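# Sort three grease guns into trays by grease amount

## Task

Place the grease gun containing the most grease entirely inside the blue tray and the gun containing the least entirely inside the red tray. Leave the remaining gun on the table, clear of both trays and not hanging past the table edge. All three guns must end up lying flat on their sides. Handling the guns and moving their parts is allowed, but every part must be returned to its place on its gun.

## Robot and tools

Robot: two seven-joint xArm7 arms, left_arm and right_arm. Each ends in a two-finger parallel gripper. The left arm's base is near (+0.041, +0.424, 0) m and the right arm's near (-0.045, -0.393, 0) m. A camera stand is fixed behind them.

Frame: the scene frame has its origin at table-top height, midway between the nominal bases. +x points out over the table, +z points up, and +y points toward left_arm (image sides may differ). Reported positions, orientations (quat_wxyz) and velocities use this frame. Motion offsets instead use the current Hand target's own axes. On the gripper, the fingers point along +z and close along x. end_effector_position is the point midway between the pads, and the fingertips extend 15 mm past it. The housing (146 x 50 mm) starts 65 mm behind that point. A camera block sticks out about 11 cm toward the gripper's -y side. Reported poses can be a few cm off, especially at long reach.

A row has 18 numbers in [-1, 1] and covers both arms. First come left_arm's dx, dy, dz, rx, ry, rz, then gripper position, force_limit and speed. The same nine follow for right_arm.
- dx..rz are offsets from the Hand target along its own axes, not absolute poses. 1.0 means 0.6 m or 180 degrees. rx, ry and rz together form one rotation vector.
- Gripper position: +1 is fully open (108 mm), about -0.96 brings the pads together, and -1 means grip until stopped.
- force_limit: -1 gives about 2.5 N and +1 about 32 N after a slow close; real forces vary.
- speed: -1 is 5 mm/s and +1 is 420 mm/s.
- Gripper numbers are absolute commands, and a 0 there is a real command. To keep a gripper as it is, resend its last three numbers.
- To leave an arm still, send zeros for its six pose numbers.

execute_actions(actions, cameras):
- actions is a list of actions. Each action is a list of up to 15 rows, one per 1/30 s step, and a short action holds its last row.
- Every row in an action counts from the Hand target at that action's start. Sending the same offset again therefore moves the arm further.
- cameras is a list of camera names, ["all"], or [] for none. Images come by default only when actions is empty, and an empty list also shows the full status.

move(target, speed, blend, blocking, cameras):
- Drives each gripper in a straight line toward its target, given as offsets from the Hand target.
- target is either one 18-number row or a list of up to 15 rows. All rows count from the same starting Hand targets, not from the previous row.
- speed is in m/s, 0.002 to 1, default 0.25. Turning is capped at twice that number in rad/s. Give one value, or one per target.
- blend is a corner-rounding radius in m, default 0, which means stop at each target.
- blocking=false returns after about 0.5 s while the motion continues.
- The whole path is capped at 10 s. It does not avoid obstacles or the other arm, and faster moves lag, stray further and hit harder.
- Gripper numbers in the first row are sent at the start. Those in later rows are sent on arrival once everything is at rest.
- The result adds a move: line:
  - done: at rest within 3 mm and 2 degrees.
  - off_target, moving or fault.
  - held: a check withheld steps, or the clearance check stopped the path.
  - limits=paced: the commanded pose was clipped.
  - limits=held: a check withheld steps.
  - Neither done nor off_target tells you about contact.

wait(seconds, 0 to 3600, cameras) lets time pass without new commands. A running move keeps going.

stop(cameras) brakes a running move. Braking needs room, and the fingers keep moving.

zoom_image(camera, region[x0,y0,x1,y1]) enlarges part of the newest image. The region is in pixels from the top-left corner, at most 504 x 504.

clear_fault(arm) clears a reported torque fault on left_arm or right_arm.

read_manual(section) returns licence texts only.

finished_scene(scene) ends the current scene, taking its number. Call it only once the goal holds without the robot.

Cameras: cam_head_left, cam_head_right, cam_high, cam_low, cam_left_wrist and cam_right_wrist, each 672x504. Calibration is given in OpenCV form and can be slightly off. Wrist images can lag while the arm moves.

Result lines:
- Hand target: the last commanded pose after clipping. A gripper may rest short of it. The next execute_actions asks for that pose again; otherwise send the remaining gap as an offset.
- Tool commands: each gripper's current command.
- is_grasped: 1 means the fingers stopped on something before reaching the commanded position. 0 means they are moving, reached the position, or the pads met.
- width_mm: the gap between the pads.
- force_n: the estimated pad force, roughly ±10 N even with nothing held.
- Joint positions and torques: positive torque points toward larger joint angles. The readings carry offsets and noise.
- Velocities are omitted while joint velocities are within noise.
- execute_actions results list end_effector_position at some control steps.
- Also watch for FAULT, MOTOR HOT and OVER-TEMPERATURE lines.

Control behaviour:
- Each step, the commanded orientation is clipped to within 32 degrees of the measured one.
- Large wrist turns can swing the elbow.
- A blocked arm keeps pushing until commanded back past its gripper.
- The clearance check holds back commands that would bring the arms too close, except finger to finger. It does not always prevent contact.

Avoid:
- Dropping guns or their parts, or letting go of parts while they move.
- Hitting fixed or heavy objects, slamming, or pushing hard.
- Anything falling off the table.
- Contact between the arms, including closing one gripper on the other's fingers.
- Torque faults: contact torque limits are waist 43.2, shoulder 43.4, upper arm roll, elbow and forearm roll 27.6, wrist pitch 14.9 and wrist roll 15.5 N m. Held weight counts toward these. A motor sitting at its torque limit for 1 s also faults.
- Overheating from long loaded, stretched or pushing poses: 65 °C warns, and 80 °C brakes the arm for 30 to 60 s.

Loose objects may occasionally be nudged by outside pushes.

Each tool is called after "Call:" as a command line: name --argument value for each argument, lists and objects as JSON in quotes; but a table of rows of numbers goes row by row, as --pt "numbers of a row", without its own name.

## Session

Weighing worked.

Call:
execute_actions --actions '[]'

Scene clock: 0.00 s.
left_arm: end_effector_position=(+0.4510, +0.3976, +0.1312) width_mm=66.07 is_grasped=0 force_n=0.00 end_effector_quat_wxyz=(+0.180, -0.018, +0.928, +0.327) | right_arm: end_effector_position=(+0.3512, -0.0529, +0.1093) width_mm=108.06 is_grasped=0 force_n=0.00 end_effector_quat_wxyz=(-0.173, +0.742, -0.642, -0.091)
Joint positions: left_arm=[0.929 -0.129 -1.266 0.628 0.942 0.825 -1.917] | right_arm=[0.846 0.193 -0.132 0.876 0.644 0.449 3.907]
Joint velocities: within noise
Joint torques (N m): no reading
Hand target: left_arm +0.4510, +0.3976, +0.1312; +0.180, -0.018, +0.928, +0.327 | right_arm +0.3512, -0.0529, +0.1093; -0.173, +0.742, -0.642, -0.091
Tool commands: left_gripper/position=+0.238 left_gripper/force_limit=+1.0 left_gripper/speed=+1.0 right_gripper/position=+1.0 right_gripper/force_limit=+1.0 right_gripper/speed=+1.0
camera_calibration:
cam_left_wrist: T_world_to_cam=[[-0.92463, 0.07586, -0.37324, 0.43589], [-0.28645, 0.50734, 0.81274, -0.16183], [0.25101, 0.8584, -0.44738, -0.27802]] pos_world=[0.42647, 0.28769, 0.16984]
cam_right_wrist: T_world_to_cam=[[0.15963, -0.9196, -0.35896, -0.06894], [-0.94328, -0.24932, 0.21925, 0.32353], [-0.29112, 0.3036, -0.90724, 0.33568]] pos_world=[0.41391, -0.08465, 0.20886]

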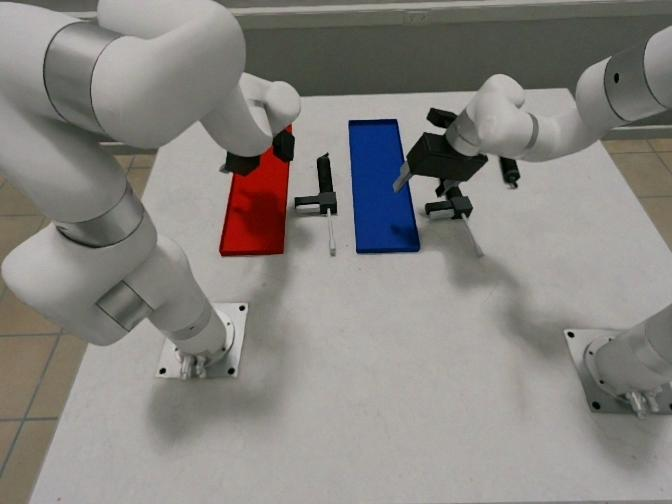

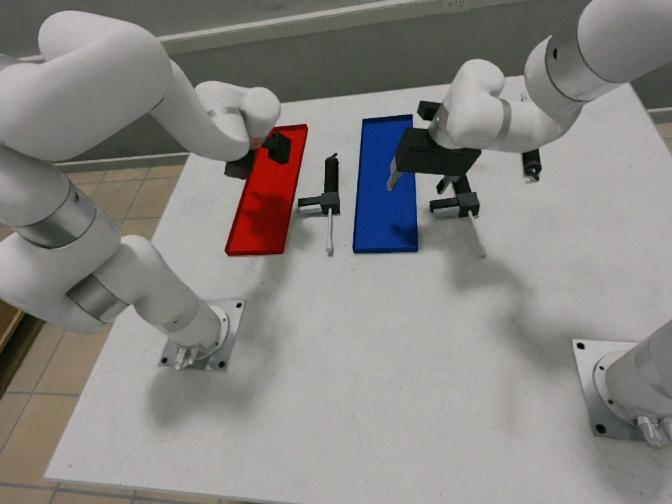

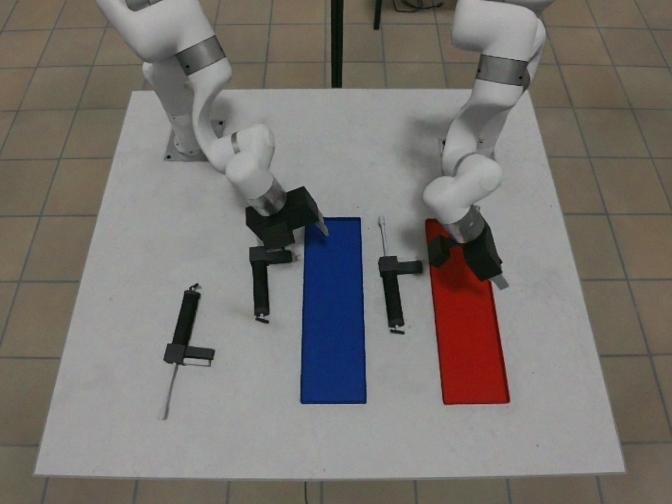

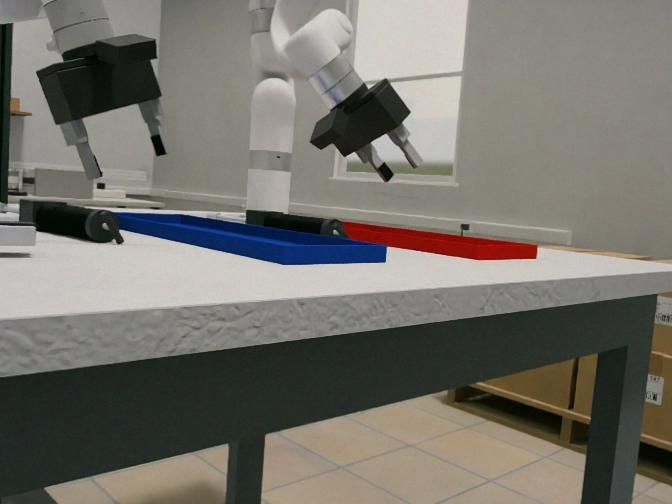

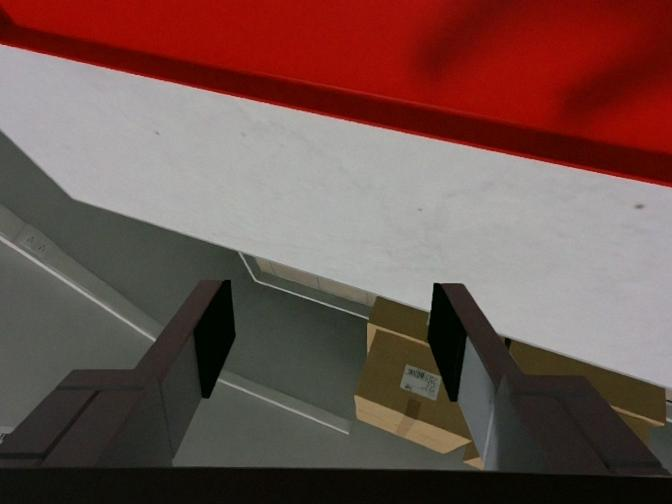

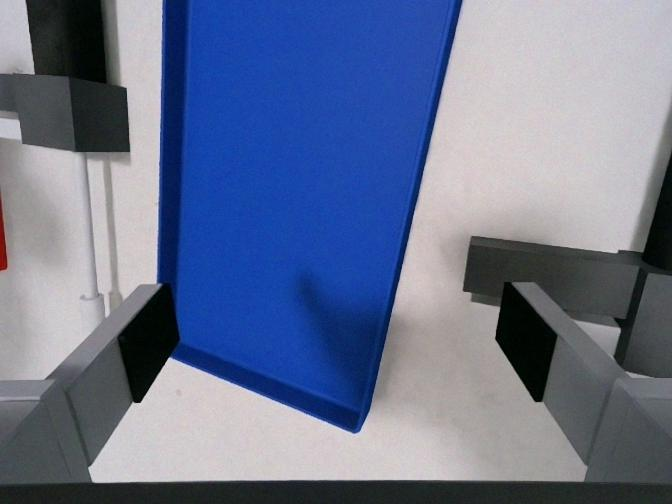

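Call:
move --target '[-0.001,-0.2678,-0.2892,0.0661,0.2620,-0.4823,0.2,0.5,0.2,0.1337,-0.0642,-0.1335,-0.0398,0.1171,0.0285,0.2,0.5,0.2]' --speed 0.5 --cameras '["cam_left_wrist","cam_right_wrist"]'

Scene clock: 21.90 s.
left_arm: end_effector_position=(+0.4200, +0.1649, +0.1602) width_mm=64.01 is_grasped=0 force_n=0.00 end_effector_quat_wxyz=(+0.000, +0.731, -0.682, +0.000) | right_arm: end_effector_position=(+0.3949, -0.1521, +0.1601) width_mm=64.01 is_grasped=0 force_n=0.00 end_effector_quat_wxyz=(-0.002, +0.726, -0.688, -0.001)
Joint positions: left_arm=[0.744 0.184 -1.347 0.958 0.225 0.928 -3.195] | right_arm=[0.852 0.181 -0.322 1.115 0.075 0.94 4.32]
Joint torques (N m): left_arm=[4.6 -10.39 -5.25 21.32 -3.31 -3.93 0.04] | right_arm=[-5.17 -13.17 -2.82 17.53 -2.24 -0.73 2.97]
Hand target: left_arm +0.4200, +0.1649, +0.1602; +0.000, +0.731, -0.682, +0.000 | right_arm +0.3949, -0.1521, +0.1601; -0.002, +0.726, -0.688, -0.001
Off the commanded pose: left_arm 0.000 m, 0 deg | right_arm 0.000 m, 0 deg.
move: done
cam_left_wrist: T_world_to_cam=[[0.09319, -0.9955, -0.01735, 0.12796], [-0.92535, -0.09303, 0.36752, 0.3623], [-0.36748, -0.0182, -0.92985, 0.4241]] pos_world=[0.47917, 0.16881, 0.26342]
cam_right_wrist: T_world_to_cam=[[0.05281, -0.99858, -0.00695, -0.17519], [-0.92506, -0.05154, 0.37632, 0.32658], [-0.37614, -0.01345, -0.92647, 0.41304]] pos_world=[0.46672, -0.15255, 0.25855]

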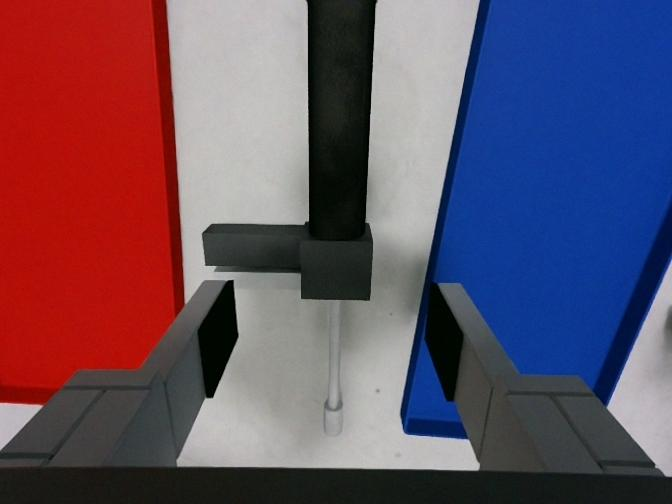

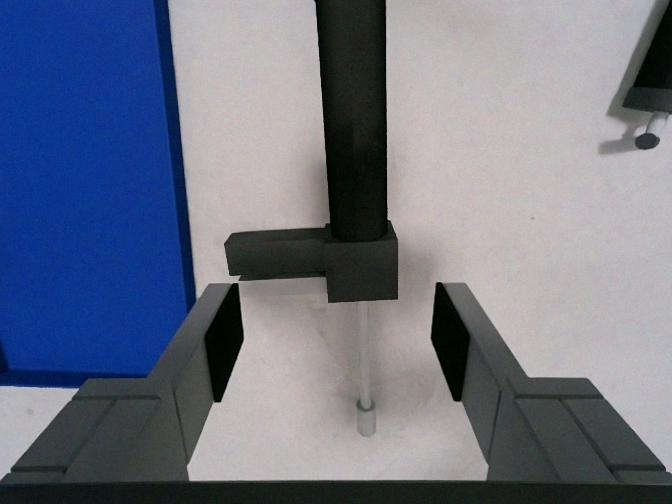

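Call:
move --pt "0 -0.005 0.219 0 0 0.006 0.2 0.5 0.2 0.0243 -0.023 0.2188 0 0 -0.012 0.2 0.5 0.2" --pt "0 -0.005 0.219 0 0 0.006 -1 0.8 -0.6 0.0243 -0.023 0.2188 0 0 -0.012 -1 0.8 -0.6" --speed 0.2

Call:
move --pt "0 0 -0.12 0 0 0 -1 0.8 -0.6 0 0 -0.12 0 0 0 -1 0.8 -0.6" --pt "0.1079 0.0106 -0.252 0 0 0 -1 0.8 -0.6 0.0913 -0.0098 -0.252 0 0 0 -1 0.8 -0.6" --speed 0.2 --blend '[0.02,0]' --cameras '["cam_left_wrist","cam_right_wrist","cam_high"]'

Call:
move --target '[0,0,0.1,0,0,0,-1,0.8,-0.6,0,0,0.1,0,0,0,-1,0.8,-0.6]' --speed 0.15

Call:
move --target '[0,0,-0.1,0,0,0,-1,0.8,-0.6,0,0,-0.1,0,0,0,-1,0.8,-0.6]' --speed 0.15

Call:
move --target '[0,0,0.1,0,0,0,-1,0.8,-0.6,0,0,0.1,0,0,0,-1,0.8,-0.6]' --speed 0.15

Call:
move --target '[0,0,-0.1,0,0,0,-1,0.8,-0.6,0,0,-0.1,0,0,0,-1,0.8,-0.6]' --speed 0.15

Scene clock: 41.53 s.
left_arm: end_effector_position=(+0.4230, +0.1651, +0.0289) width_mm=34.96 is_grasped=1 force_n=41.99 end_effector_quat_wxyz=(+0.000, +0.725, -0.689, +0.000) | right_arm: end_effector_position=(+0.4097, -0.1653, +0.0288) width_mm=35.14 is_grasped=1 force_n=41.38 end_effector_quat_wxyz=(-0.002, +0.739, -0.674, -0.001)
Joint positions: left_arm=[0.39 0.547 -0.946 0.907 0.716 0.698 -3.507] | right_arm=[0.785 0.449 -0.281 1.052 0.213 0.625 4.15]
Joint torques (N m): left_arm=[-2.29 -17.54 -5.1 18.5 3.42 -1.02 -0.76] | right_arm=[-3.1 -16.05 -2.52 13.59 0.67 -1.9 -1.67]
Hand target: left_arm +0.4230, +0.1651, +0.0289; +0.000, +0.725, -0.689, +0.000 | right_arm +0.4097, -0.1653, +0.0288; -0.002, +0.739, -0.674, -0.001
Off the commanded pose: left_arm 0.000 m, 0 deg | right_arm 0.000 m, 0 deg.
move: done

Scene clock: 42.90 s.
left_arm: end_effector_position=(+0.4198, +0.1002, +0.1801) width_mm=34.96 is_grasped=1 force_n=42.00 end_effector_quat_wxyz=(+0.000, +0.725, -0.689, +0.000) | right_arm: end_effector_position=(+0.4203, -0.2200, +0.1797) width_mm=35.14 is_grasped=1 force_n=41.42 end_effector_quat_wxyz=(-0.002, +0.739, -0.674, -0.001)
Joint positions: left_arm=[0.44 0.359 -1.217 1.149 0.389 1.053 -3.396] | right_arm=[0.764 0.141 -0.38 1.122 0.067 0.989 4.143]
Joint torques (N m): left_arm=[-3.93 -11.95 -4.44 30.56 4.18 -1.3 -1.53] | right_arm=[-5.49 -23.46 -2.63 19.75 -2.08 -1 -2.82]
Hand target: left_arm +0.4199, +0.1002, +0.1801; +0.000, +0.725, -0.689, +0.000 | right_arm +0.4203, -0.2200, +0.1798; -0.002, +0.739, -0.674, -0.001
Off the commanded pose: left_arm 0.000 m, 0 deg | right_arm 0.000 m, 0 deg.
move: done
cam_left_wrist: T_world_to_cam=[[0.07444, -0.99708, -0.01723, 0.07176], [-0.92694, -0.07556, 0.36752, 0.34786], [-0.36775, -0.01139, -0.92986, 0.44074]] pos_world=[0.47918, 0.10286, 0.28322]
cam_right_wrist: T_world_to_cam=[[0.09037, -0.99588, -0.00687, -0.25942], [-0.92253, -0.08631, 0.37616, 0.33051], [-0.3752, -0.02765, -0.92653, 0.43631]] pos_world=[0.49205, -0.21776, 0.27815]
Images, in order (width x height): cam_high 672x504, cam_left_wrist 672x504, cam_right_wrist 672x504.

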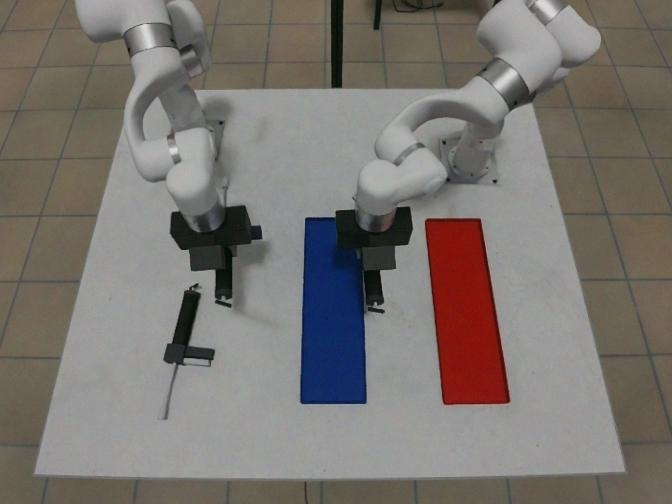

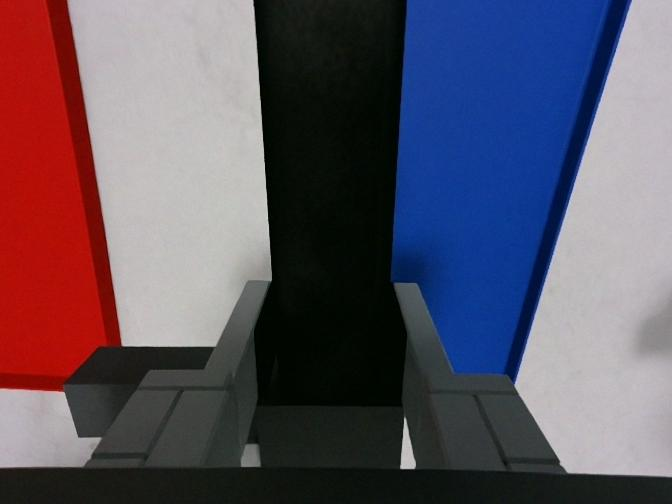

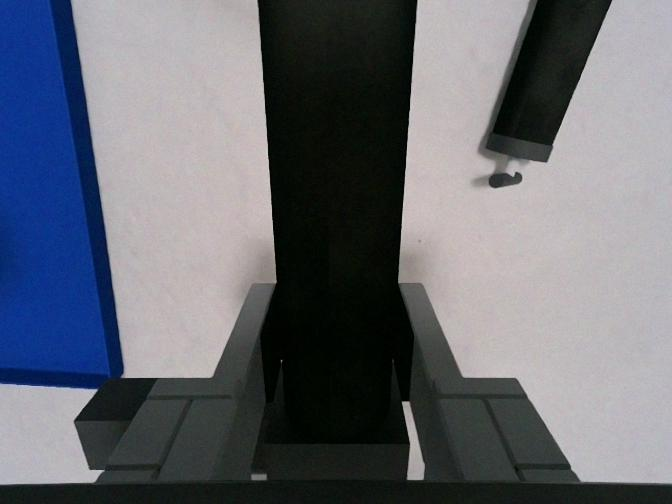

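Scene clock: 43.73 s.
left_arm: end_effector_position=(+0.4199, +0.1001, +0.1201) width_mm=34.96 is_grasped=1 force_n=42.00 end_effector_quat_wxyz=(+0.000, +0.725, -0.689, +0.000) | right_arm: end_effector_position=(+0.4204, -0.2197, +0.1198) width_mm=35.14 is_grasped=1 force_n=41.42 end_effector_quat_wxyz=(-0.002, +0.739, -0.674, -0.001)
Joint positions: left_arm=[0.345 0.463 -1.103 1.084 0.521 0.931 -3.482] | right_arm=[0.754 0.233 -0.369 1.049 0.118 0.831 4.107]
Joint torques (N m): left_arm=[-3.76 -15.02 -5.73 28.37 4.36 -4.37 -1.55] | right_arm=[-5.21 -15.14 -0.11 13.8 2.59 -2.83 -2.83]
Hand target: left_arm +0.4199, +0.1001, +0.1201; +0.000, +0.725, -0.689, +0.000 | right_arm +0.4204, -0.2198, +0.1198; -0.002, +0.739, -0.674, -0.001
Off the commanded pose: left_arm 0.000 m, 0 deg | right_arm 0.000 m, 0 deg.
move: done

Scene clock: 44.57 s.
left_arm: end_effector_position=(+0.4199, +0.1002, +0.1800) width_mm=34.96 is_grasped=1 force_n=42.01 end_effector_quat_wxyz=(+0.000, +0.725, -0.689, +0.000) | right_arm: end_effector_position=(+0.4203, -0.2200, +0.1797) width_mm=35.14 is_grasped=1 force_n=41.42 end_effector_quat_wxyz=(-0.002, +0.739, -0.674, -0.001)
Joint positions: left_arm=[0.439 0.358 -1.216 1.149 0.388 1.053 -3.395] | right_arm=[0.765 0.142 -0.38 1.122 0.067 0.989 4.142]
Joint torques (N m): left_arm=[4.32 -18.85 -8.84 30.57 -3.58 -1.15 1.38] | right_arm=[5.01 -23.57 -2.83 19.62 -2.1 -0.93 2.93]
Hand target: left_arm +0.4199, +0.1002, +0.1801; +0.000, +0.725, -0.689, +0.000 | right_arm +0.4203, -0.2200, +0.1798; -0.002, +0.739, -0.674, -0.001
Off the commanded pose: left_arm 0.000 m, 0 deg | right_arm 0.000 m, 0 deg.
move: done

Scene clock: 45.40 s.
left_arm: end_effector_position=(+0.4199, +0.1001, +0.1201) width_mm=34.96 is_grasped=1 force_n=41.99 end_effector_quat_wxyz=(+0.000, +0.725, -0.689, +0.000) | right_arm: end_effector_position=(+0.4204, -0.2197, +0.1198) width_mm=35.14 is_grasped=1 force_n=41.42 end_effector_quat_wxyz=(-0.002, +0.739, -0.674, -0.001)
Joint positions: left_arm=[0.345 0.463 -1.102 1.084 0.52 0.931 -3.482] | right_arm=[0.755 0.234 -0.37 1.049 0.119 0.831 4.106]
Joint torques (N m): left_arm=[-3.79 -15.33 -5.65 28.31 4.34 -4.4 -1.65] | right_arm=[-5.4 -15.52 -0.19 14.06 2.4 -2.89 -2.84]
Hand target: left_arm +0.4199, +0.1001, +0.1201; +0.000, +0.725, -0.689, +0.000 | right_arm +0.4204, -0.2198, +0.1198; -0.002, +0.739, -0.674, -0.001
Off the commanded pose: left_arm 0.000 m, 0 deg | right_arm 0.000 m, 0 deg.
move: done

Scene clock: 46.23 s.
left_arm: end_effector_position=(+0.4199, +0.1002, +0.1800) width_mm=34.96 is_grasped=1 force_n=42.01 end_effector_quat_wxyz=(+0.000, +0.725, -0.689, +0.000) | right_arm: end_effector_position=(+0.4203, -0.2200, +0.1797) width_mm=35.14 is_grasped=1 force_n=41.42 end_effector_quat_wxyz=(-0.002, +0.739, -0.674, -0.001)
Joint positions: left_arm=[0.439 0.357 -1.215 1.149 0.387 1.053 -3.395] | right_arm=[0.765 0.142 -0.381 1.122 0.067 0.989 4.142]
Joint torques (N m): left_arm=[4.39 -18.76 -8.52 30.42 -3.25 -1.23 1.4] | right_arm=[4.87 -23.47 -2.86 19.76 -2.02 -1.03 2.99]
Hand target: left_arm +0.4199, +0.1002, +0.1801; +0.000, +0.725, -0.689, +0.000 | right_arm +0.4203, -0.2200, +0.1798; -0.002, +0.739, -0.674, -0.001
Off the commanded pose: left_arm 0.000 m, 0 deg | right_arm 0.000 m, 0 deg.
move: done

Call:
move --pt "-0.108 -0.0105 0.21 0 0 0 -1 0.8 -0.6 -0.102 0.1077 0.21 0 0 0 -1 0.8 -0.6" --pt "-0.108 -0.0105 0.2517 0 0 0 -1 0.8 -0.6 -0.102 0.1077 0.2517 0 0 0 -1 0.8 -0.6" --pt "-0.108 -0.0105 0.2517 0 0 0 0.1 0.5 -0.3 -0.102 0.1077 0.2517 0 0 0 0.1 0.5 -0.3" --speed '[0.25,0.06,0.1]' --blend '[0.01,0,0]'

Call:
move --pt "0 0 -0.218 0 0 0 0.1 0.5 -0.3 0 0 -0.218 0 0 0 0.1 0.5 -0.3" --pt "0.5423 0.1662 -0.218 0 0 -0.011 0.1 0.5 -0.3 0.3065 -0.273 -0.218 0 0 0.05 0.1 0.5 -0.3" --speed '[0.25,0.35]' --blend '[0.03,0]' --cameras '["cam_left_wrist","cam_right_wrist"]'

Scene clock: 61.87 s.
left_arm: end_effector_position=(+0.4230, +0.1651, +0.0291) width_mm=58.50 is_grasped=0 force_n=0.00 end_effector_quat_wxyz=(+0.000, +0.725, -0.689, +0.000) | right_arm: end_effector_position=(+0.3507, -0.1642, +0.0289) width_mm=58.49 is_grasped=0 force_n=0.00 end_effector_quat_wxyz=(-0.002, +0.739, -0.674, -0.001)
Joint positions: left_arm=[0.381 0.538 -0.936 0.906 0.703 0.693 -3.499] | right_arm=[0.849 0.316 -0.272 0.845 0.169 0.542 4.237]
Joint torques (N m): left_arm=[-3.53 -15.99 -5.48 15.44 4.01 -2.22 -1.36] | right_arm=[-5.44 -13.7 -0.02 11.38 2.08 -1.46 -2.78]
Hand target: left_arm +0.4230, +0.1652, +0.0290; +0.000, +0.725, -0.689, +0.000 | right_arm +0.3506, -0.1643, +0.0289; -0.002, +0.739, -0.674, -0.001
Off the commanded pose: left_arm 0.000 m, 0 deg | right_arm 0.000 m, 0 deg.
MOTOR HOT: joint 4 (elbow) of the right arm reports 68 °C; the controller stops that arm at 80 °C. To cool a motor, set the load down, stop pushing, or move to a pose that needs little force. At that limit the right arm can sag while its brakes close.
move: done

Scene clock: 64.10 s.
left_arm: end_effector_position=(+0.3398, -0.1648, +0.1598) width_mm=58.50 is_grasped=0 force_n=0.00 end_effector_quat_wxyz=(+0.000, +0.737, -0.676, +0.000) | right_arm: end_effector_position=(+0.5303, -0.3331, +0.1592) width_mm=58.49 is_grasped=0 force_n=0.00 end_effector_quat_wxyz=(-0.002, +0.683, -0.730, -0.001)
Joint positions: left_arm=[-0.561 0.931 -0.92 2.001 0.709 1.376 -3.865] | right_arm=[0.54 0.46 -0.47 1.463 0.238 1.058 3.943]
Joint torques (N m): left_arm=[-3.57 -31.52 -7.11 23.77 -3.54 -0.8 1.4] | right_arm=[-5.3 -17.26 -2.78 17.8 2.36 -0.62 -2.78]
Hand target: left_arm +0.3398, -0.1648, +0.1598; +0.000, +0.737, -0.676, +0.000 | right_arm +0.5303, -0.3331, +0.1592; -0.002, +0.683, -0.730, -0.001
Off the commanded pose: left_arm 0.000 m, 0 deg | right_arm 0.000 m, 0 deg.
MOTOR HOT: still on. Joint 4 (elbow) of the right arm reports 68 °C.
move: done
cam_left_wrist: T_world_to_cam=[[0.10879, -0.99391, -0.01728, -0.19791], [-0.92384, -0.10751, 0.36736, 0.25476], [-0.36698, -0.02401, -0.92992, 0.38716]] pos_world=[0.39897, -0.16002, 0.26302]
cam_right_wrist: T_world_to_cam=[[-0.06649, -0.99776, -0.00714, -0.29951], [-0.92441, 0.05891, 0.37682, 0.47917], [-0.37556, 0.03166, -0.92626, 0.47541]] pos_world=[0.60158, -0.34212, 0.25765]

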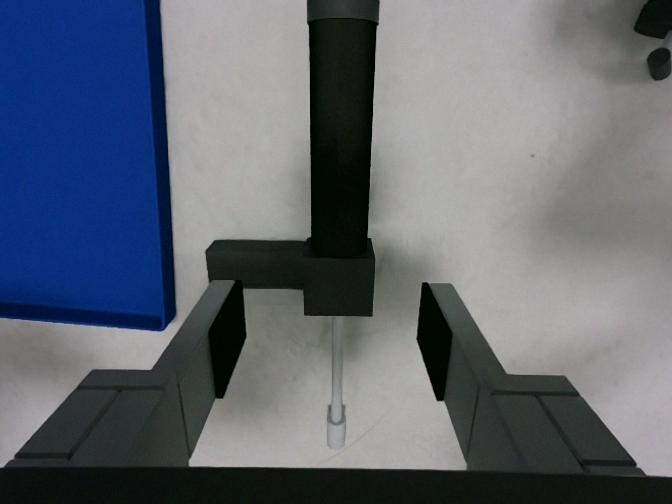

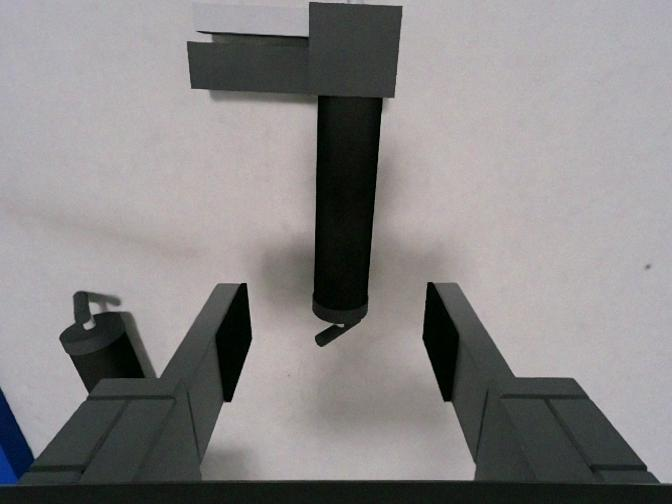

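Call:
move --pt "0.0005 0.0083 0.2183 0 0 0.005 0.1 0.5 -0.3 0.0175 -0.0805 0.2173 0 0 0.018 0.1 0.5 -0.3" --pt "0.0005 0.0083 0.2183 0 0 0.005 -1 0.8 -0.6 0.0175 -0.0805 0.2173 0 0 0.018 -1 0.8 -0.6" --speed 0.2 --cameras '["cam_right_wrist"]'

Call:
move --pt "0 0 -0.12 0 0 0 -1 0.8 -0.6 0 0 -0.12 0 0 0 -1 0.8 -0.6" --pt "-0.4307 -0.1723 -0.2517 0 0 0.006 -1 0.8 -0.6 -0.1763 0.287 -0.252 0 0 -0.0678 -1 0.8 -0.6" --speed '[0.2,0.3]' --blend '[0.02,0]' --cameras '["cam_left_wrist","cam_right_wrist","cam_high"]'

Call:
move --target '[0,0,0.1,0,0,0,-1,0.8,-0.6,0,0,0.1,0,0,0,-1,0.8,-0.6]' --speed 0.15

Call:
move --target '[0,0,-0.1,0,0,0,-1,0.8,-0.6,0,0,-0.1,0,0,0,-1,0.8,-0.6]' --speed 0.15

Call:
move --target '[0,0,0.1,0,0,0,-1,0.8,-0.6,0,0,0.1,0,0,0,-1,0.8,-0.6]' --speed 0.15

Call:
move --target '[0,0,-0.1,0,0,0,-1,0.8,-0.6,0,0,-0.1,0,0,0,-1,0.8,-0.6]' --speed 0.15

Scene clock: 83.23 s.
left_arm: end_effector_position=(+0.3349, -0.1656, +0.0289) width_mm=35.00 is_grasped=1 force_n=41.41 end_effector_quat_wxyz=(+0.000, +0.731, -0.682, +0.000) | right_arm: end_effector_position=(+0.5780, -0.3461, +0.0289) width_mm=35.16 is_grasped=1 force_n=41.70 end_effector_quat_wxyz=(-0.002, +0.662, -0.749, -0.001)
Joint positions: left_arm=[-0.558 1.083 -0.841 1.873 0.814 1.134 -3.92] | right_arm=[0.431 0.804 -0.404 1.62 0.378 0.891 3.904]
Joint torques (N m): left_arm=[-2.97 -33.45 -8.39 19.13 3.62 -1.05 -0.91] | right_arm=[-4.54 -21.63 -7.45 14.79 -0.02 -1.16 2.8]
Hand target: left_arm +0.3349, -0.1656, +0.0289; +0.000, +0.731, -0.682, +0.000 | right_arm +0.5780, -0.3462, +0.0289; +0.002, -0.662, +0.749, +0.001
Off the commanded pose: left_arm 0.000 m, 0 deg | right_arm 0.000 m, 0 deg.
MOTOR HOT: still on. Joint 4 (elbow) of the right arm reports 70 °C.
move: done
cam_right_wrist: T_world_to_cam=[[-0.12286, -0.9924, -0.00735, -0.27575], [-0.91952, 0.11105, 0.37703, 0.58845], [-0.37335, 0.05308, -0.92617, 0.37913]] pos_world=[0.64876, -0.35912, 0.12725]

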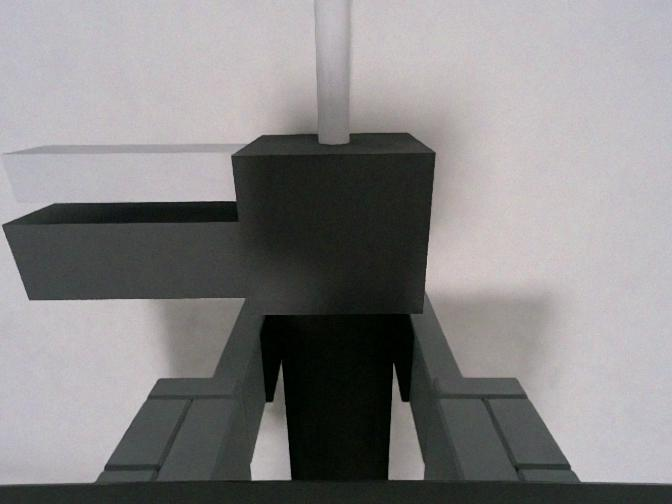

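Scene clock: 85.17 s.
left_arm: end_effector_position=(+0.4200, +0.0994, +0.1799) width_mm=35.00 is_grasped=1 force_n=41.48 end_effector_quat_wxyz=(+0.000, +0.725, -0.689, +0.000) | right_arm: end_effector_position=(+0.4197, -0.2208, +0.1804) width_mm=35.16 is_grasped=1 force_n=41.87 end_effector_quat_wxyz=(-0.002, +0.738, -0.674, -0.001)
Joint positions: left_arm=[0.424 0.35 -1.199 1.15 0.377 1.05 -3.388] | right_arm=[0.788 0.139 -0.406 1.12 0.07 0.99 4.14]
Joint torques (N m): left_arm=[4.41 -18.87 -8.21 24.46 -3.48 -4.35 1.36] | right_arm=[4.94 -23.51 0.58 15.1 -2.18 -1.08 3]
Hand target: left_arm +0.4200, +0.0994, +0.1799; +0.000, +0.725, -0.689, +0.000 | right_arm +0.4197, -0.2208, +0.1804; -0.002, +0.738, -0.674, -0.001
Off the commanded pose: left_arm 0.000 m, 0 deg | right_arm 0.000 m, 0 deg.
MOTOR HOT: still on. Joint 4 (elbow) of the right arm reports 69 °C.
move: done
cam_left_wrist: T_world_to_cam=[[0.0744, -0.99708, -0.01732, 0.0711], [-0.92695, -0.07555, 0.36751, 0.34797], [-0.36775, -0.01129, -0.92986, 0.44057]] pos_world=[0.47928, 0.10216, 0.28302]
cam_right_wrist: T_world_to_cam=[[0.08974, -0.99594, -0.00683, -0.25998], [-0.92259, -0.08571, 0.37614, 0.32991], [-0.3752, -0.02746, -0.92654, 0.4367]] pos_world=[0.49155, -0.21866, 0.27875]
Images, in order (width x height): cam_high 672x504, cam_left_wrist 672x504, cam_right_wrist 672x504.

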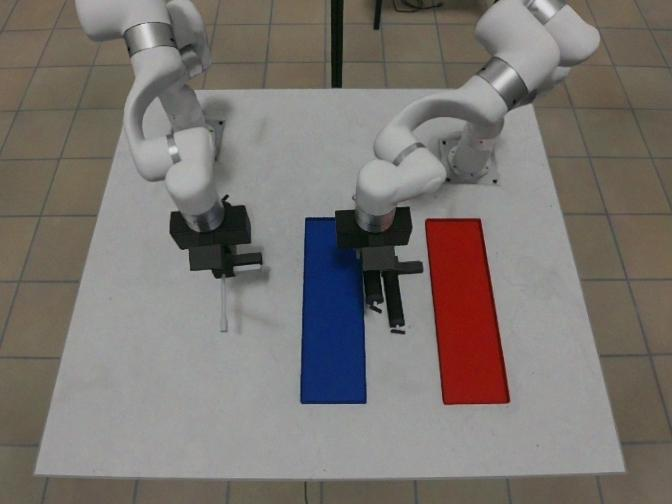

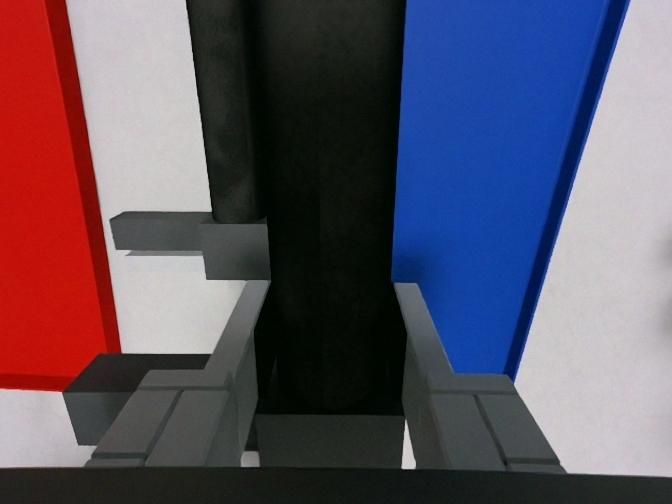

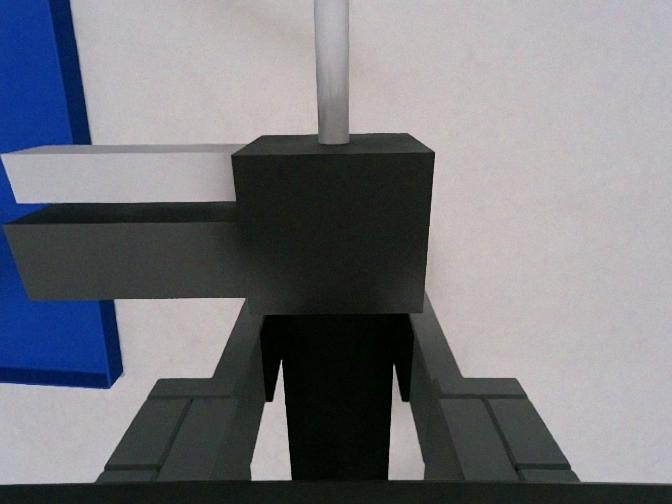

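Scene clock: 86.00 s.
left_arm: end_effector_position=(+0.4200, +0.0994, +0.1199) width_mm=35.00 is_grasped=1 force_n=41.51 end_effector_quat_wxyz=(+0.000, +0.725, -0.689, +0.000) | right_arm: end_effector_position=(+0.4199, -0.2205, +0.1204) width_mm=35.16 is_grasped=1 force_n=41.84 end_effector_quat_wxyz=(-0.002, +0.738, -0.674, -0.001)
Joint positions: left_arm=[0.332 0.456 -1.088 1.085 0.511 0.927 -3.476] | right_arm=[0.778 0.232 -0.395 1.046 0.125 0.832 4.101]
Joint torques (N m): left_arm=[-3.87 -15.42 -5.38 28.32 4.31 -4.33 -1.56] | right_arm=[-5.42 -15.15 -0.26 14.08 2.43 -2.98 -2.87]
Hand target: left_arm +0.4200, +0.0994, +0.1199; +0.000, +0.725, -0.689, +0.000 | right_arm +0.4198, -0.2206, +0.1204; -0.002, +0.738, -0.674, -0.001
Off the commanded pose: left_arm 0.000 m, 0 deg | right_arm 0.000 m, 0 deg.
MOTOR HOT: still on. Joint 4 (elbow) of the right arm reports 69 °C.
move: done

Scene clock: 86.83 s.
left_arm: end_effector_position=(+0.4200, +0.0994, +0.1799) width_mm=35.00 is_grasped=1 force_n=41.51 end_effector_quat_wxyz=(+0.000, +0.725, -0.689, +0.000) | right_arm: end_effector_position=(+0.4197, -0.2208, +0.1803) width_mm=35.16 is_grasped=1 force_n=41.84 end_effector_quat_wxyz=(-0.002, +0.738, -0.674, -0.001)
Joint positions: left_arm=[0.423 0.349 -1.198 1.15 0.377 1.049 -3.388] | right_arm=[0.789 0.14 -0.407 1.12 0.07 0.99 4.14]
Joint torques (N m): left_arm=[4.41 -19.19 -8.44 30.56 -3.65 -1.22 1.33] | right_arm=[4.78 -23.7 -3 20.16 -2.11 -1.11 2.75]
Hand target: left_arm +0.4200, +0.0994, +0.1799; +0.000, +0.725, -0.689, +0.000 | right_arm +0.4197, -0.2208, +0.1804; -0.002, +0.738, -0.674, -0.001
Off the commanded pose: left_arm 0.000 m, 0 deg | right_arm 0.000 m, 0 deg.
MOTOR HOT: still on. Joint 4 (elbow) of the right arm reports 69 °C.
move: done

Scene clock: 87.67 s.
left_arm: end_effector_position=(+0.4200, +0.0994, +0.1199) width_mm=35.00 is_grasped=1 force_n=41.50 end_effector_quat_wxyz=(+0.000, +0.725, -0.689, +0.000) | right_arm: end_effector_position=(+0.4199, -0.2205, +0.1204) width_mm=35.16 is_grasped=1 force_n=41.85 end_effector_quat_wxyz=(-0.002, +0.738, -0.674, -0.001)
Joint positions: left_arm=[0.331 0.456 -1.088 1.085 0.51 0.927 -3.475] | right_arm=[0.779 0.232 -0.395 1.046 0.125 0.832 4.101]
Joint torques (N m): left_arm=[-3.59 -15.57 -5.6 28.45 4.24 -4.33 -1.64] | right_arm=[-5.59 -15.19 -0.12 14.04 2.29 -3.03 -2.76]
Hand target: left_arm +0.4200, +0.0994, +0.1199; +0.000, +0.725, -0.689, +0.000 | right_arm +0.4198, -0.2206, +0.1204; -0.002, +0.738, -0.674, -0.001
Off the commanded pose: left_arm 0.000 m, 0 deg | right_arm 0.000 m, 0 deg.
MOTOR HOT: still on. Joint 4 (elbow) of the right arm reports 69 °C.
move: done

Scene clock: 88.50 s.
left_arm: end_effector_position=(+0.4200, +0.0994, +0.1799) width_mm=35.00 is_grasped=1 force_n=41.52 end_effector_quat_wxyz=(+0.000, +0.725, -0.689, +0.000) | right_arm: end_effector_position=(+0.4197, -0.2208, +0.1803) width_mm=35.16 is_grasped=1 force_n=41.85 end_effector_quat_wxyz=(-0.002, +0.738, -0.674, -0.001)
Joint positions: left_arm=[0.423 0.349 -1.197 1.15 0.376 1.049 -3.387] | right_arm=[0.79 0.14 -0.408 1.12 0.071 0.99 4.14]
Joint torques (N m): left_arm=[4.53 -19.19 -8.32 30.49 -3.36 -1.2 1.37] | right_arm=[5.11 -23.52 -2.85 20.12 -2.28 -1.23 2.9]
Hand target: left_arm +0.4200, +0.0994, +0.1799; +0.000, +0.725, -0.689, +0.000 | right_arm +0.4197, -0.2208, +0.1804; -0.002, +0.738, -0.674, -0.001
Off the commanded pose: left_arm 0.000 m, 0 deg | right_arm 0.000 m, 0 deg.
MOTOR HOT: still on. Joint 4 (elbow) of the right arm reports 69 °C.
move: done

Call:
move --pt "0 0 0 0 0 0 -1 0.8 -0.6 0.178 0.0497 0 0 0 -0.5 -1 0.8 -0.6" --pt "0 0 0 0 0 0 -1 0.8 -0.6 -0.0937 0.092 0.1 0 0 -0.97 -1 0.8 -0.6" --pt "0 0 0 0 0 0 -1 0.8 -0.6 -0.0937 0.092 0.21 0 0 -0.97 -1 0.8 -0.6" --pt "0 0 0 0 0 0 -1 0.8 -0.6 -0.0937 0.092 0.252 0 0 -0.97 -1 0.8 -0.6" --pt "0 0 0 0 0 0 -1 0.8 -0.6 -0.0937 0.092 0.252 0 0 -0.97 0.1 0.5 -0.2" --speed '[0.6,0.6,0.2,0.06,0.1]' --blend '[0.04,0.01,0.01,0,0]'

Call:
move --pt "0 0 0.1 0 0 0 -1 0.8 -0.6 0 0 -0.15 0 0 0 0.1 0.5 -0.2" --speed '[0.15]' --cameras '["cam_high","cam_right_wrist"]'

Call:
move --target '[0,0,-0.1,0,0,0,-1,0.8,-0.6,0,0,0,0,0,0,0.1,0.5,-0.2]' --speed 0.15

Call:
move --target '[0,0,0.1,0,0,0,-1,0.8,-0.6,0,0,0,0,0,0,0.1,0.5,-0.2]' --speed 0.15

Call:
move --target '[0,0,-0.1,0,0,0,-1,0.8,-0.6,0,0,0,0,0,0,0.1,0.5,-0.2]' --speed 0.15

Call:
move --target '[0,0,0.1,0,0,0,-1,0.8,-0.6,0,0,0,0,0,0,0.1,0.5,-0.2]' --speed 0.15

Call:
move --target '[0,0,-0.1,0,0,0,-1,0.8,-0.6,0,0,0,0,0,0,0.1,0.5,-0.2]' --speed 0.15

Scene clock: 134.27 s.
left_arm: end_effector_position=(+0.4200, +0.0994, +0.1799) width_mm=35.00 is_grasped=1 force_n=41.52 end_effector_quat_wxyz=(+0.000, +0.725, -0.689, +0.000) | right_arm: end_effector_position=(+0.3600, -0.1691, +0.0293) width_mm=58.49 is_grasped=0 force_n=0.00 end_effector_quat_wxyz=(-0.001, +0.708, +0.706, +0.002)
Joint positions: left_arm=[0.423 0.349 -1.197 1.15 0.376 1.049 -3.387] | right_arm=[0.793 0.327 -0.238 0.867 0.151 0.55 1.184]
Joint torques (N m): left_arm=[4.41 -18.64 -8.22 29.06 -3.4 -2.69 1.3] | right_arm=[-5.15 -14.02 0.26 11.46 2.45 -1.17 -2.84]
Hand target: left_arm +0.4200, +0.0994, +0.1799; +0.000, +0.725, -0.689, +0.000 | right_arm +0.3600, -0.1691, +0.0293; -0.001, +0.708, +0.706, +0.002
Off the commanded pose: left_arm 0.000 m, 0 deg | right_arm 0.000 m, 0 deg.
MOTOR HOT: still on. Joint 4 (elbow) of the right arm reports 75 °C.
move: done

Scene clock: 135.30 s.
left_arm: end_effector_position=(+0.4200, +0.0994, +0.1199) width_mm=35.00 is_grasped=1 force_n=41.50 end_effector_quat_wxyz=(+0.000, +0.725, -0.689, +0.000) | right_arm: end_effector_position=(+0.3598, -0.1696, +0.1193) width_mm=58.49 is_grasped=0 force_n=0.00 end_effector_quat_wxyz=(-0.001, +0.708, +0.706, +0.002)
Joint positions: left_arm=[0.33 0.455 -1.086 1.085 0.508 0.926 -3.474] | right_arm=[0.817 0.123 -0.272 0.913 0.051 0.791 1.256]
Joint torques (N m): left_arm=[-3.83 -15.53 -5.57 25.31 4.29 -4.33 -1.62] | right_arm=[4.97 -20.85 -2.25 16.55 -2.07 -0.71 3]
Hand target: left_arm +0.4200, +0.0994, +0.1199; +0.000, +0.725, -0.689, +0.000 | right_arm +0.3598, -0.1695, +0.1193; -0.001, +0.708, +0.706, +0.002
Off the commanded pose: left_arm 0.000 m, 0 deg | right_arm 0.000 m, 0 deg.
MOTOR HOT: still on. Joint 4 (elbow) of the right arm reports 74 °C.
move: done
cam_right_wrist: T_world_to_cam=[[0.00438, 0.99999, 0.00229, 0.16413], [0.92506, -0.00492, 0.37979, -0.34955], [0.37979, 0.00045, -0.92507, 0.09199]] pos_world=[0.2877, -0.16589, 0.21748]

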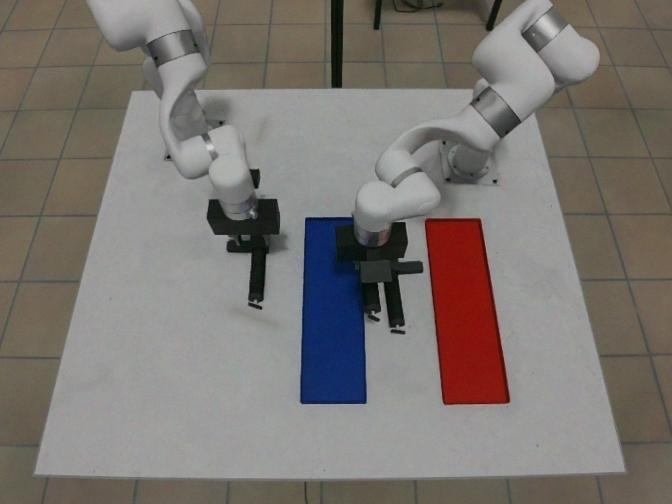

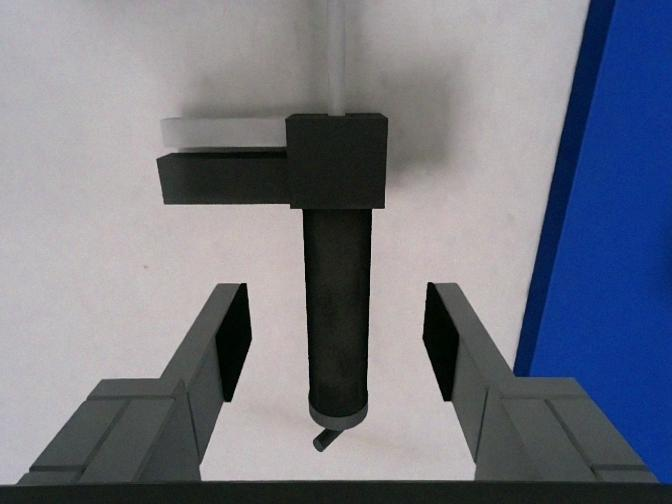

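Scene clock: 136.13 s.
left_arm: end_effector_position=(+0.4200, +0.0994, +0.1799) width_mm=35.00 is_grasped=1 force_n=41.51 end_effector_quat_wxyz=(+0.000, +0.725, -0.689, +0.000) | right_arm: end_effector_position=(+0.3598, -0.1695, +0.1193) width_mm=58.49 is_grasped=0 force_n=0.00 end_effector_quat_wxyz=(-0.001, +0.708, +0.706, +0.002)
Joint positions: left_arm=[0.421 0.347 -1.195 1.15 0.374 1.049 -3.386] | right_arm=[0.817 0.123 -0.272 0.913 0.051 0.791 1.256]
Joint torques (N m): left_arm=[4.44 -18.96 -8.31 30.56 -3.54 -1.18 1.46] | right_arm=[4.84 -21.21 -2.24 16.52 -2.04 -0.6 2.96]
Hand target: left_arm +0.4200, +0.0994, +0.1799; +0.000, +0.725, -0.689, +0.000 | right_arm +0.3598, -0.1695, +0.1193; -0.001, +0.708, +0.706, +0.002
Off the commanded pose: left_arm 0.000 m, 0 deg | right_arm 0.000 m, 0 deg.
MOTOR HOT: still on. Joint 4 (elbow) of the right arm reports 74 °C.
move: done

Scene clock: 136.97 s.
left_arm: end_effector_position=(+0.4200, +0.0994, +0.1199) width_mm=35.00 is_grasped=1 force_n=41.51 end_effector_quat_wxyz=(+0.000, +0.725, -0.689, +0.000) | right_arm: end_effector_position=(+0.3598, -0.1695, +0.1193) width_mm=58.49 is_grasped=0 force_n=0.00 end_effector_quat_wxyz=(-0.001, +0.708, +0.706, +0.002)
Joint positions: left_arm=[0.329 0.454 -1.085 1.085 0.508 0.926 -3.474] | right_arm=[0.817 0.123 -0.272 0.913 0.051 0.791 1.256]
Joint torques (N m): left_arm=[-3.58 -15.51 -5.49 28.38 4.35 -4.34 -1.59] | right_arm=[4.89 -20.95 -2.13 16.55 -1.98 -0.6 3]
Hand target: left_arm +0.4200, +0.0994, +0.1199; +0.000, +0.725, -0.689, +0.000 | right_arm +0.3598, -0.1695, +0.1193; -0.001, +0.708, +0.706, +0.002
Off the commanded pose: left_arm 0.000 m, 0 deg | right_arm 0.000 m, 0 deg.
MOTOR HOT: still on. Joint 4 (elbow) of the right arm reports 74 °C.
move: done

Scene clock: 137.80 s.
left_arm: end_effector_position=(+0.4200, +0.0994, +0.1799) width_mm=35.00 is_grasped=1 force_n=41.52 end_effector_quat_wxyz=(+0.000, +0.725, -0.689, +0.000) | right_arm: end_effector_position=(+0.3598, -0.1695, +0.1193) width_mm=58.49 is_grasped=0 force_n=0.00 end_effector_quat_wxyz=(-0.001, +0.708, +0.706, +0.002)
Joint positions: left_arm=[0.421 0.347 -1.194 1.15 0.374 1.048 -3.386] | right_arm=[0.817 0.123 -0.272 0.913 0.051 0.791 1.256]
Joint torques (N m): left_arm=[4.49 -19.02 -8.28 30.57 -3.61 -1.16 1.36] | right_arm=[4.95 -21.15 -2.26 16.54 -2.14 -0.66 2.9]
Hand target: left_arm +0.4200, +0.0994, +0.1799; +0.000, +0.725, -0.689, +0.000 | right_arm +0.3598, -0.1695, +0.1193; -0.001, +0.708, +0.706, +0.002
Off the commanded pose: left_arm 0.000 m, 0 deg | right_arm 0.000 m, 0 deg.
MOTOR HOT: still on. Joint 4 (elbow) of the right arm reports 74 °C.
move: done

Scene clock: 138.63 s.
left_arm: end_effector_position=(+0.4200, +0.0994, +0.1199) width_mm=35.00 is_grasped=1 force_n=41.50 end_effector_quat_wxyz=(+0.000, +0.725, -0.689, +0.000) | right_arm: end_effector_position=(+0.3598, -0.1695, +0.1193) width_mm=58.49 is_grasped=0 force_n=0.00 end_effector_quat_wxyz=(-0.001, +0.708, +0.706, +0.002)
Joint positions: left_arm=[0.329 0.454 -1.085 1.085 0.507 0.925 -3.473] | right_arm=[0.817 0.123 -0.272 0.913 0.051 0.791 1.256]
Joint torques (N m): left_arm=[-4.04 -15.43 -5.44 28.34 4.32 -4.32 -1.63] | right_arm=[4.81 -21.2 -2.21 16.57 -2.14 -0.66 2.95]
Hand target: left_arm +0.4200, +0.0994, +0.1199; +0.000, +0.725, -0.689, +0.000 | right_arm +0.3598, -0.1695, +0.1193; -0.001, +0.708, +0.706, +0.002
Off the commanded pose: left_arm 0.000 m, 0 deg | right_arm 0.000 m, 0 deg.
MOTOR HOT: still on. Joint 4 (elbow) of the right arm reports 74 °C.
move: done

Scene clock: 139.47 s.
left_arm: end_effector_position=(+0.4200, +0.0994, +0.1799) width_mm=35.00 is_grasped=1 force_n=41.51 end_effector_quat_wxyz=(+0.000, +0.725, -0.689, +0.000) | right_arm: end_effector_position=(+0.3598, -0.1695, +0.1193) width_mm=58.49 is_grasped=0 force_n=0.00 end_effector_quat_wxyz=(-0.001, +0.708, +0.706, +0.002)
Joint positions: left_arm=[0.42 0.346 -1.193 1.15 0.373 1.048 -3.385] | right_arm=[0.817 0.123 -0.272 0.913 0.051 0.791 1.256]
Joint torques (N m): left_arm=[4.47 -19.21 -8.19 30.57 -3.57 -1.14 1.3] | right_arm=[4.82 -21.13 -2.19 16.52 -2.14 -0.72 2.86]
Hand target: left_arm +0.4200, +0.0994, +0.1799; +0.000, +0.725, -0.689, +0.000 | right_arm +0.3598, -0.1695, +0.1193; -0.001, +0.708, +0.706, +0.002
Off the commanded pose: left_arm 0.000 m, 0 deg | right_arm 0.000 m, 0 deg.
MOTOR HOT: still on. Joint 4 (elbow) of the right arm reports 74 °C.
move: done

Call:
move --target '[0.2005,-0.0899,0.2,0,0,0.016,-1,0.8,-0.6,-0.334,-0.183,-0.167,0,0,0,0.1,0.5,-0.2]' --speed 0.3 --cameras '["cam_left_wrist"]'

Scene clock: 172.13 s.
left_arm: end_effector_position=(+0.4800, -0.0180, +0.0600) width_mm=35.00 is_grasped=1 force_n=41.50 end_effector_quat_wxyz=(+0.000, +0.707, -0.707, +0.000) | right_arm: end_effector_position=(+0.2491, -0.3700, +0.2183) width_mm=58.49 is_grasped=0 force_n=0.00 end_effector_quat_wxyz=(-0.001, +0.708, +0.706, +0.002)
Joint positions: left_arm=[-0.141 0.918 -0.86 1.652 0.75 1.084 -3.556] | right_arm=[0.575 -0.667 -0.394 0.54 -0.255 1.177 1.104]
Joint torques (N m): left_arm=[-3.85 -31.72 -9.51 25.58 3.21 -1.21 1.4] | right_arm=[-5.4 -8.78 6.27 13.15 -2.11 -0.55 -2.88]
Hand target: left_arm +0.4800, -0.0180, +0.0599; +0.000, +0.707, -0.707, +0.000 | right_arm +0.2491, -0.3700, +0.2184; -0.001, +0.708, +0.706, +0.002
Off the commanded pose: left_arm 0.000 m, 0 deg | right_arm 0.000 m, 0 deg.
MOTOR HOT: still on. Joint 4 (elbow) of the right arm reports 70 °C.
move: done
cam_left_wrist: T_world_to_cam=[[0.02421, -0.99956, -0.01734, -0.02846], [-0.92961, -0.02889, 0.36741, 0.44099], [-0.36775, 0.00722, -0.9299, 0.35019]] pos_world=[0.53941, -0.01824, 0.16312]

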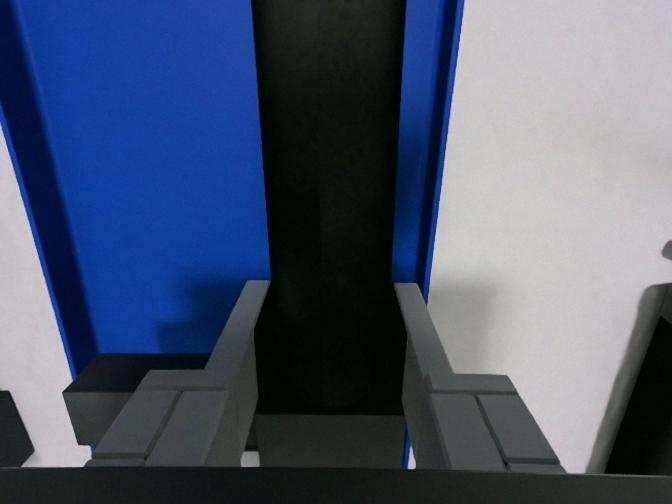

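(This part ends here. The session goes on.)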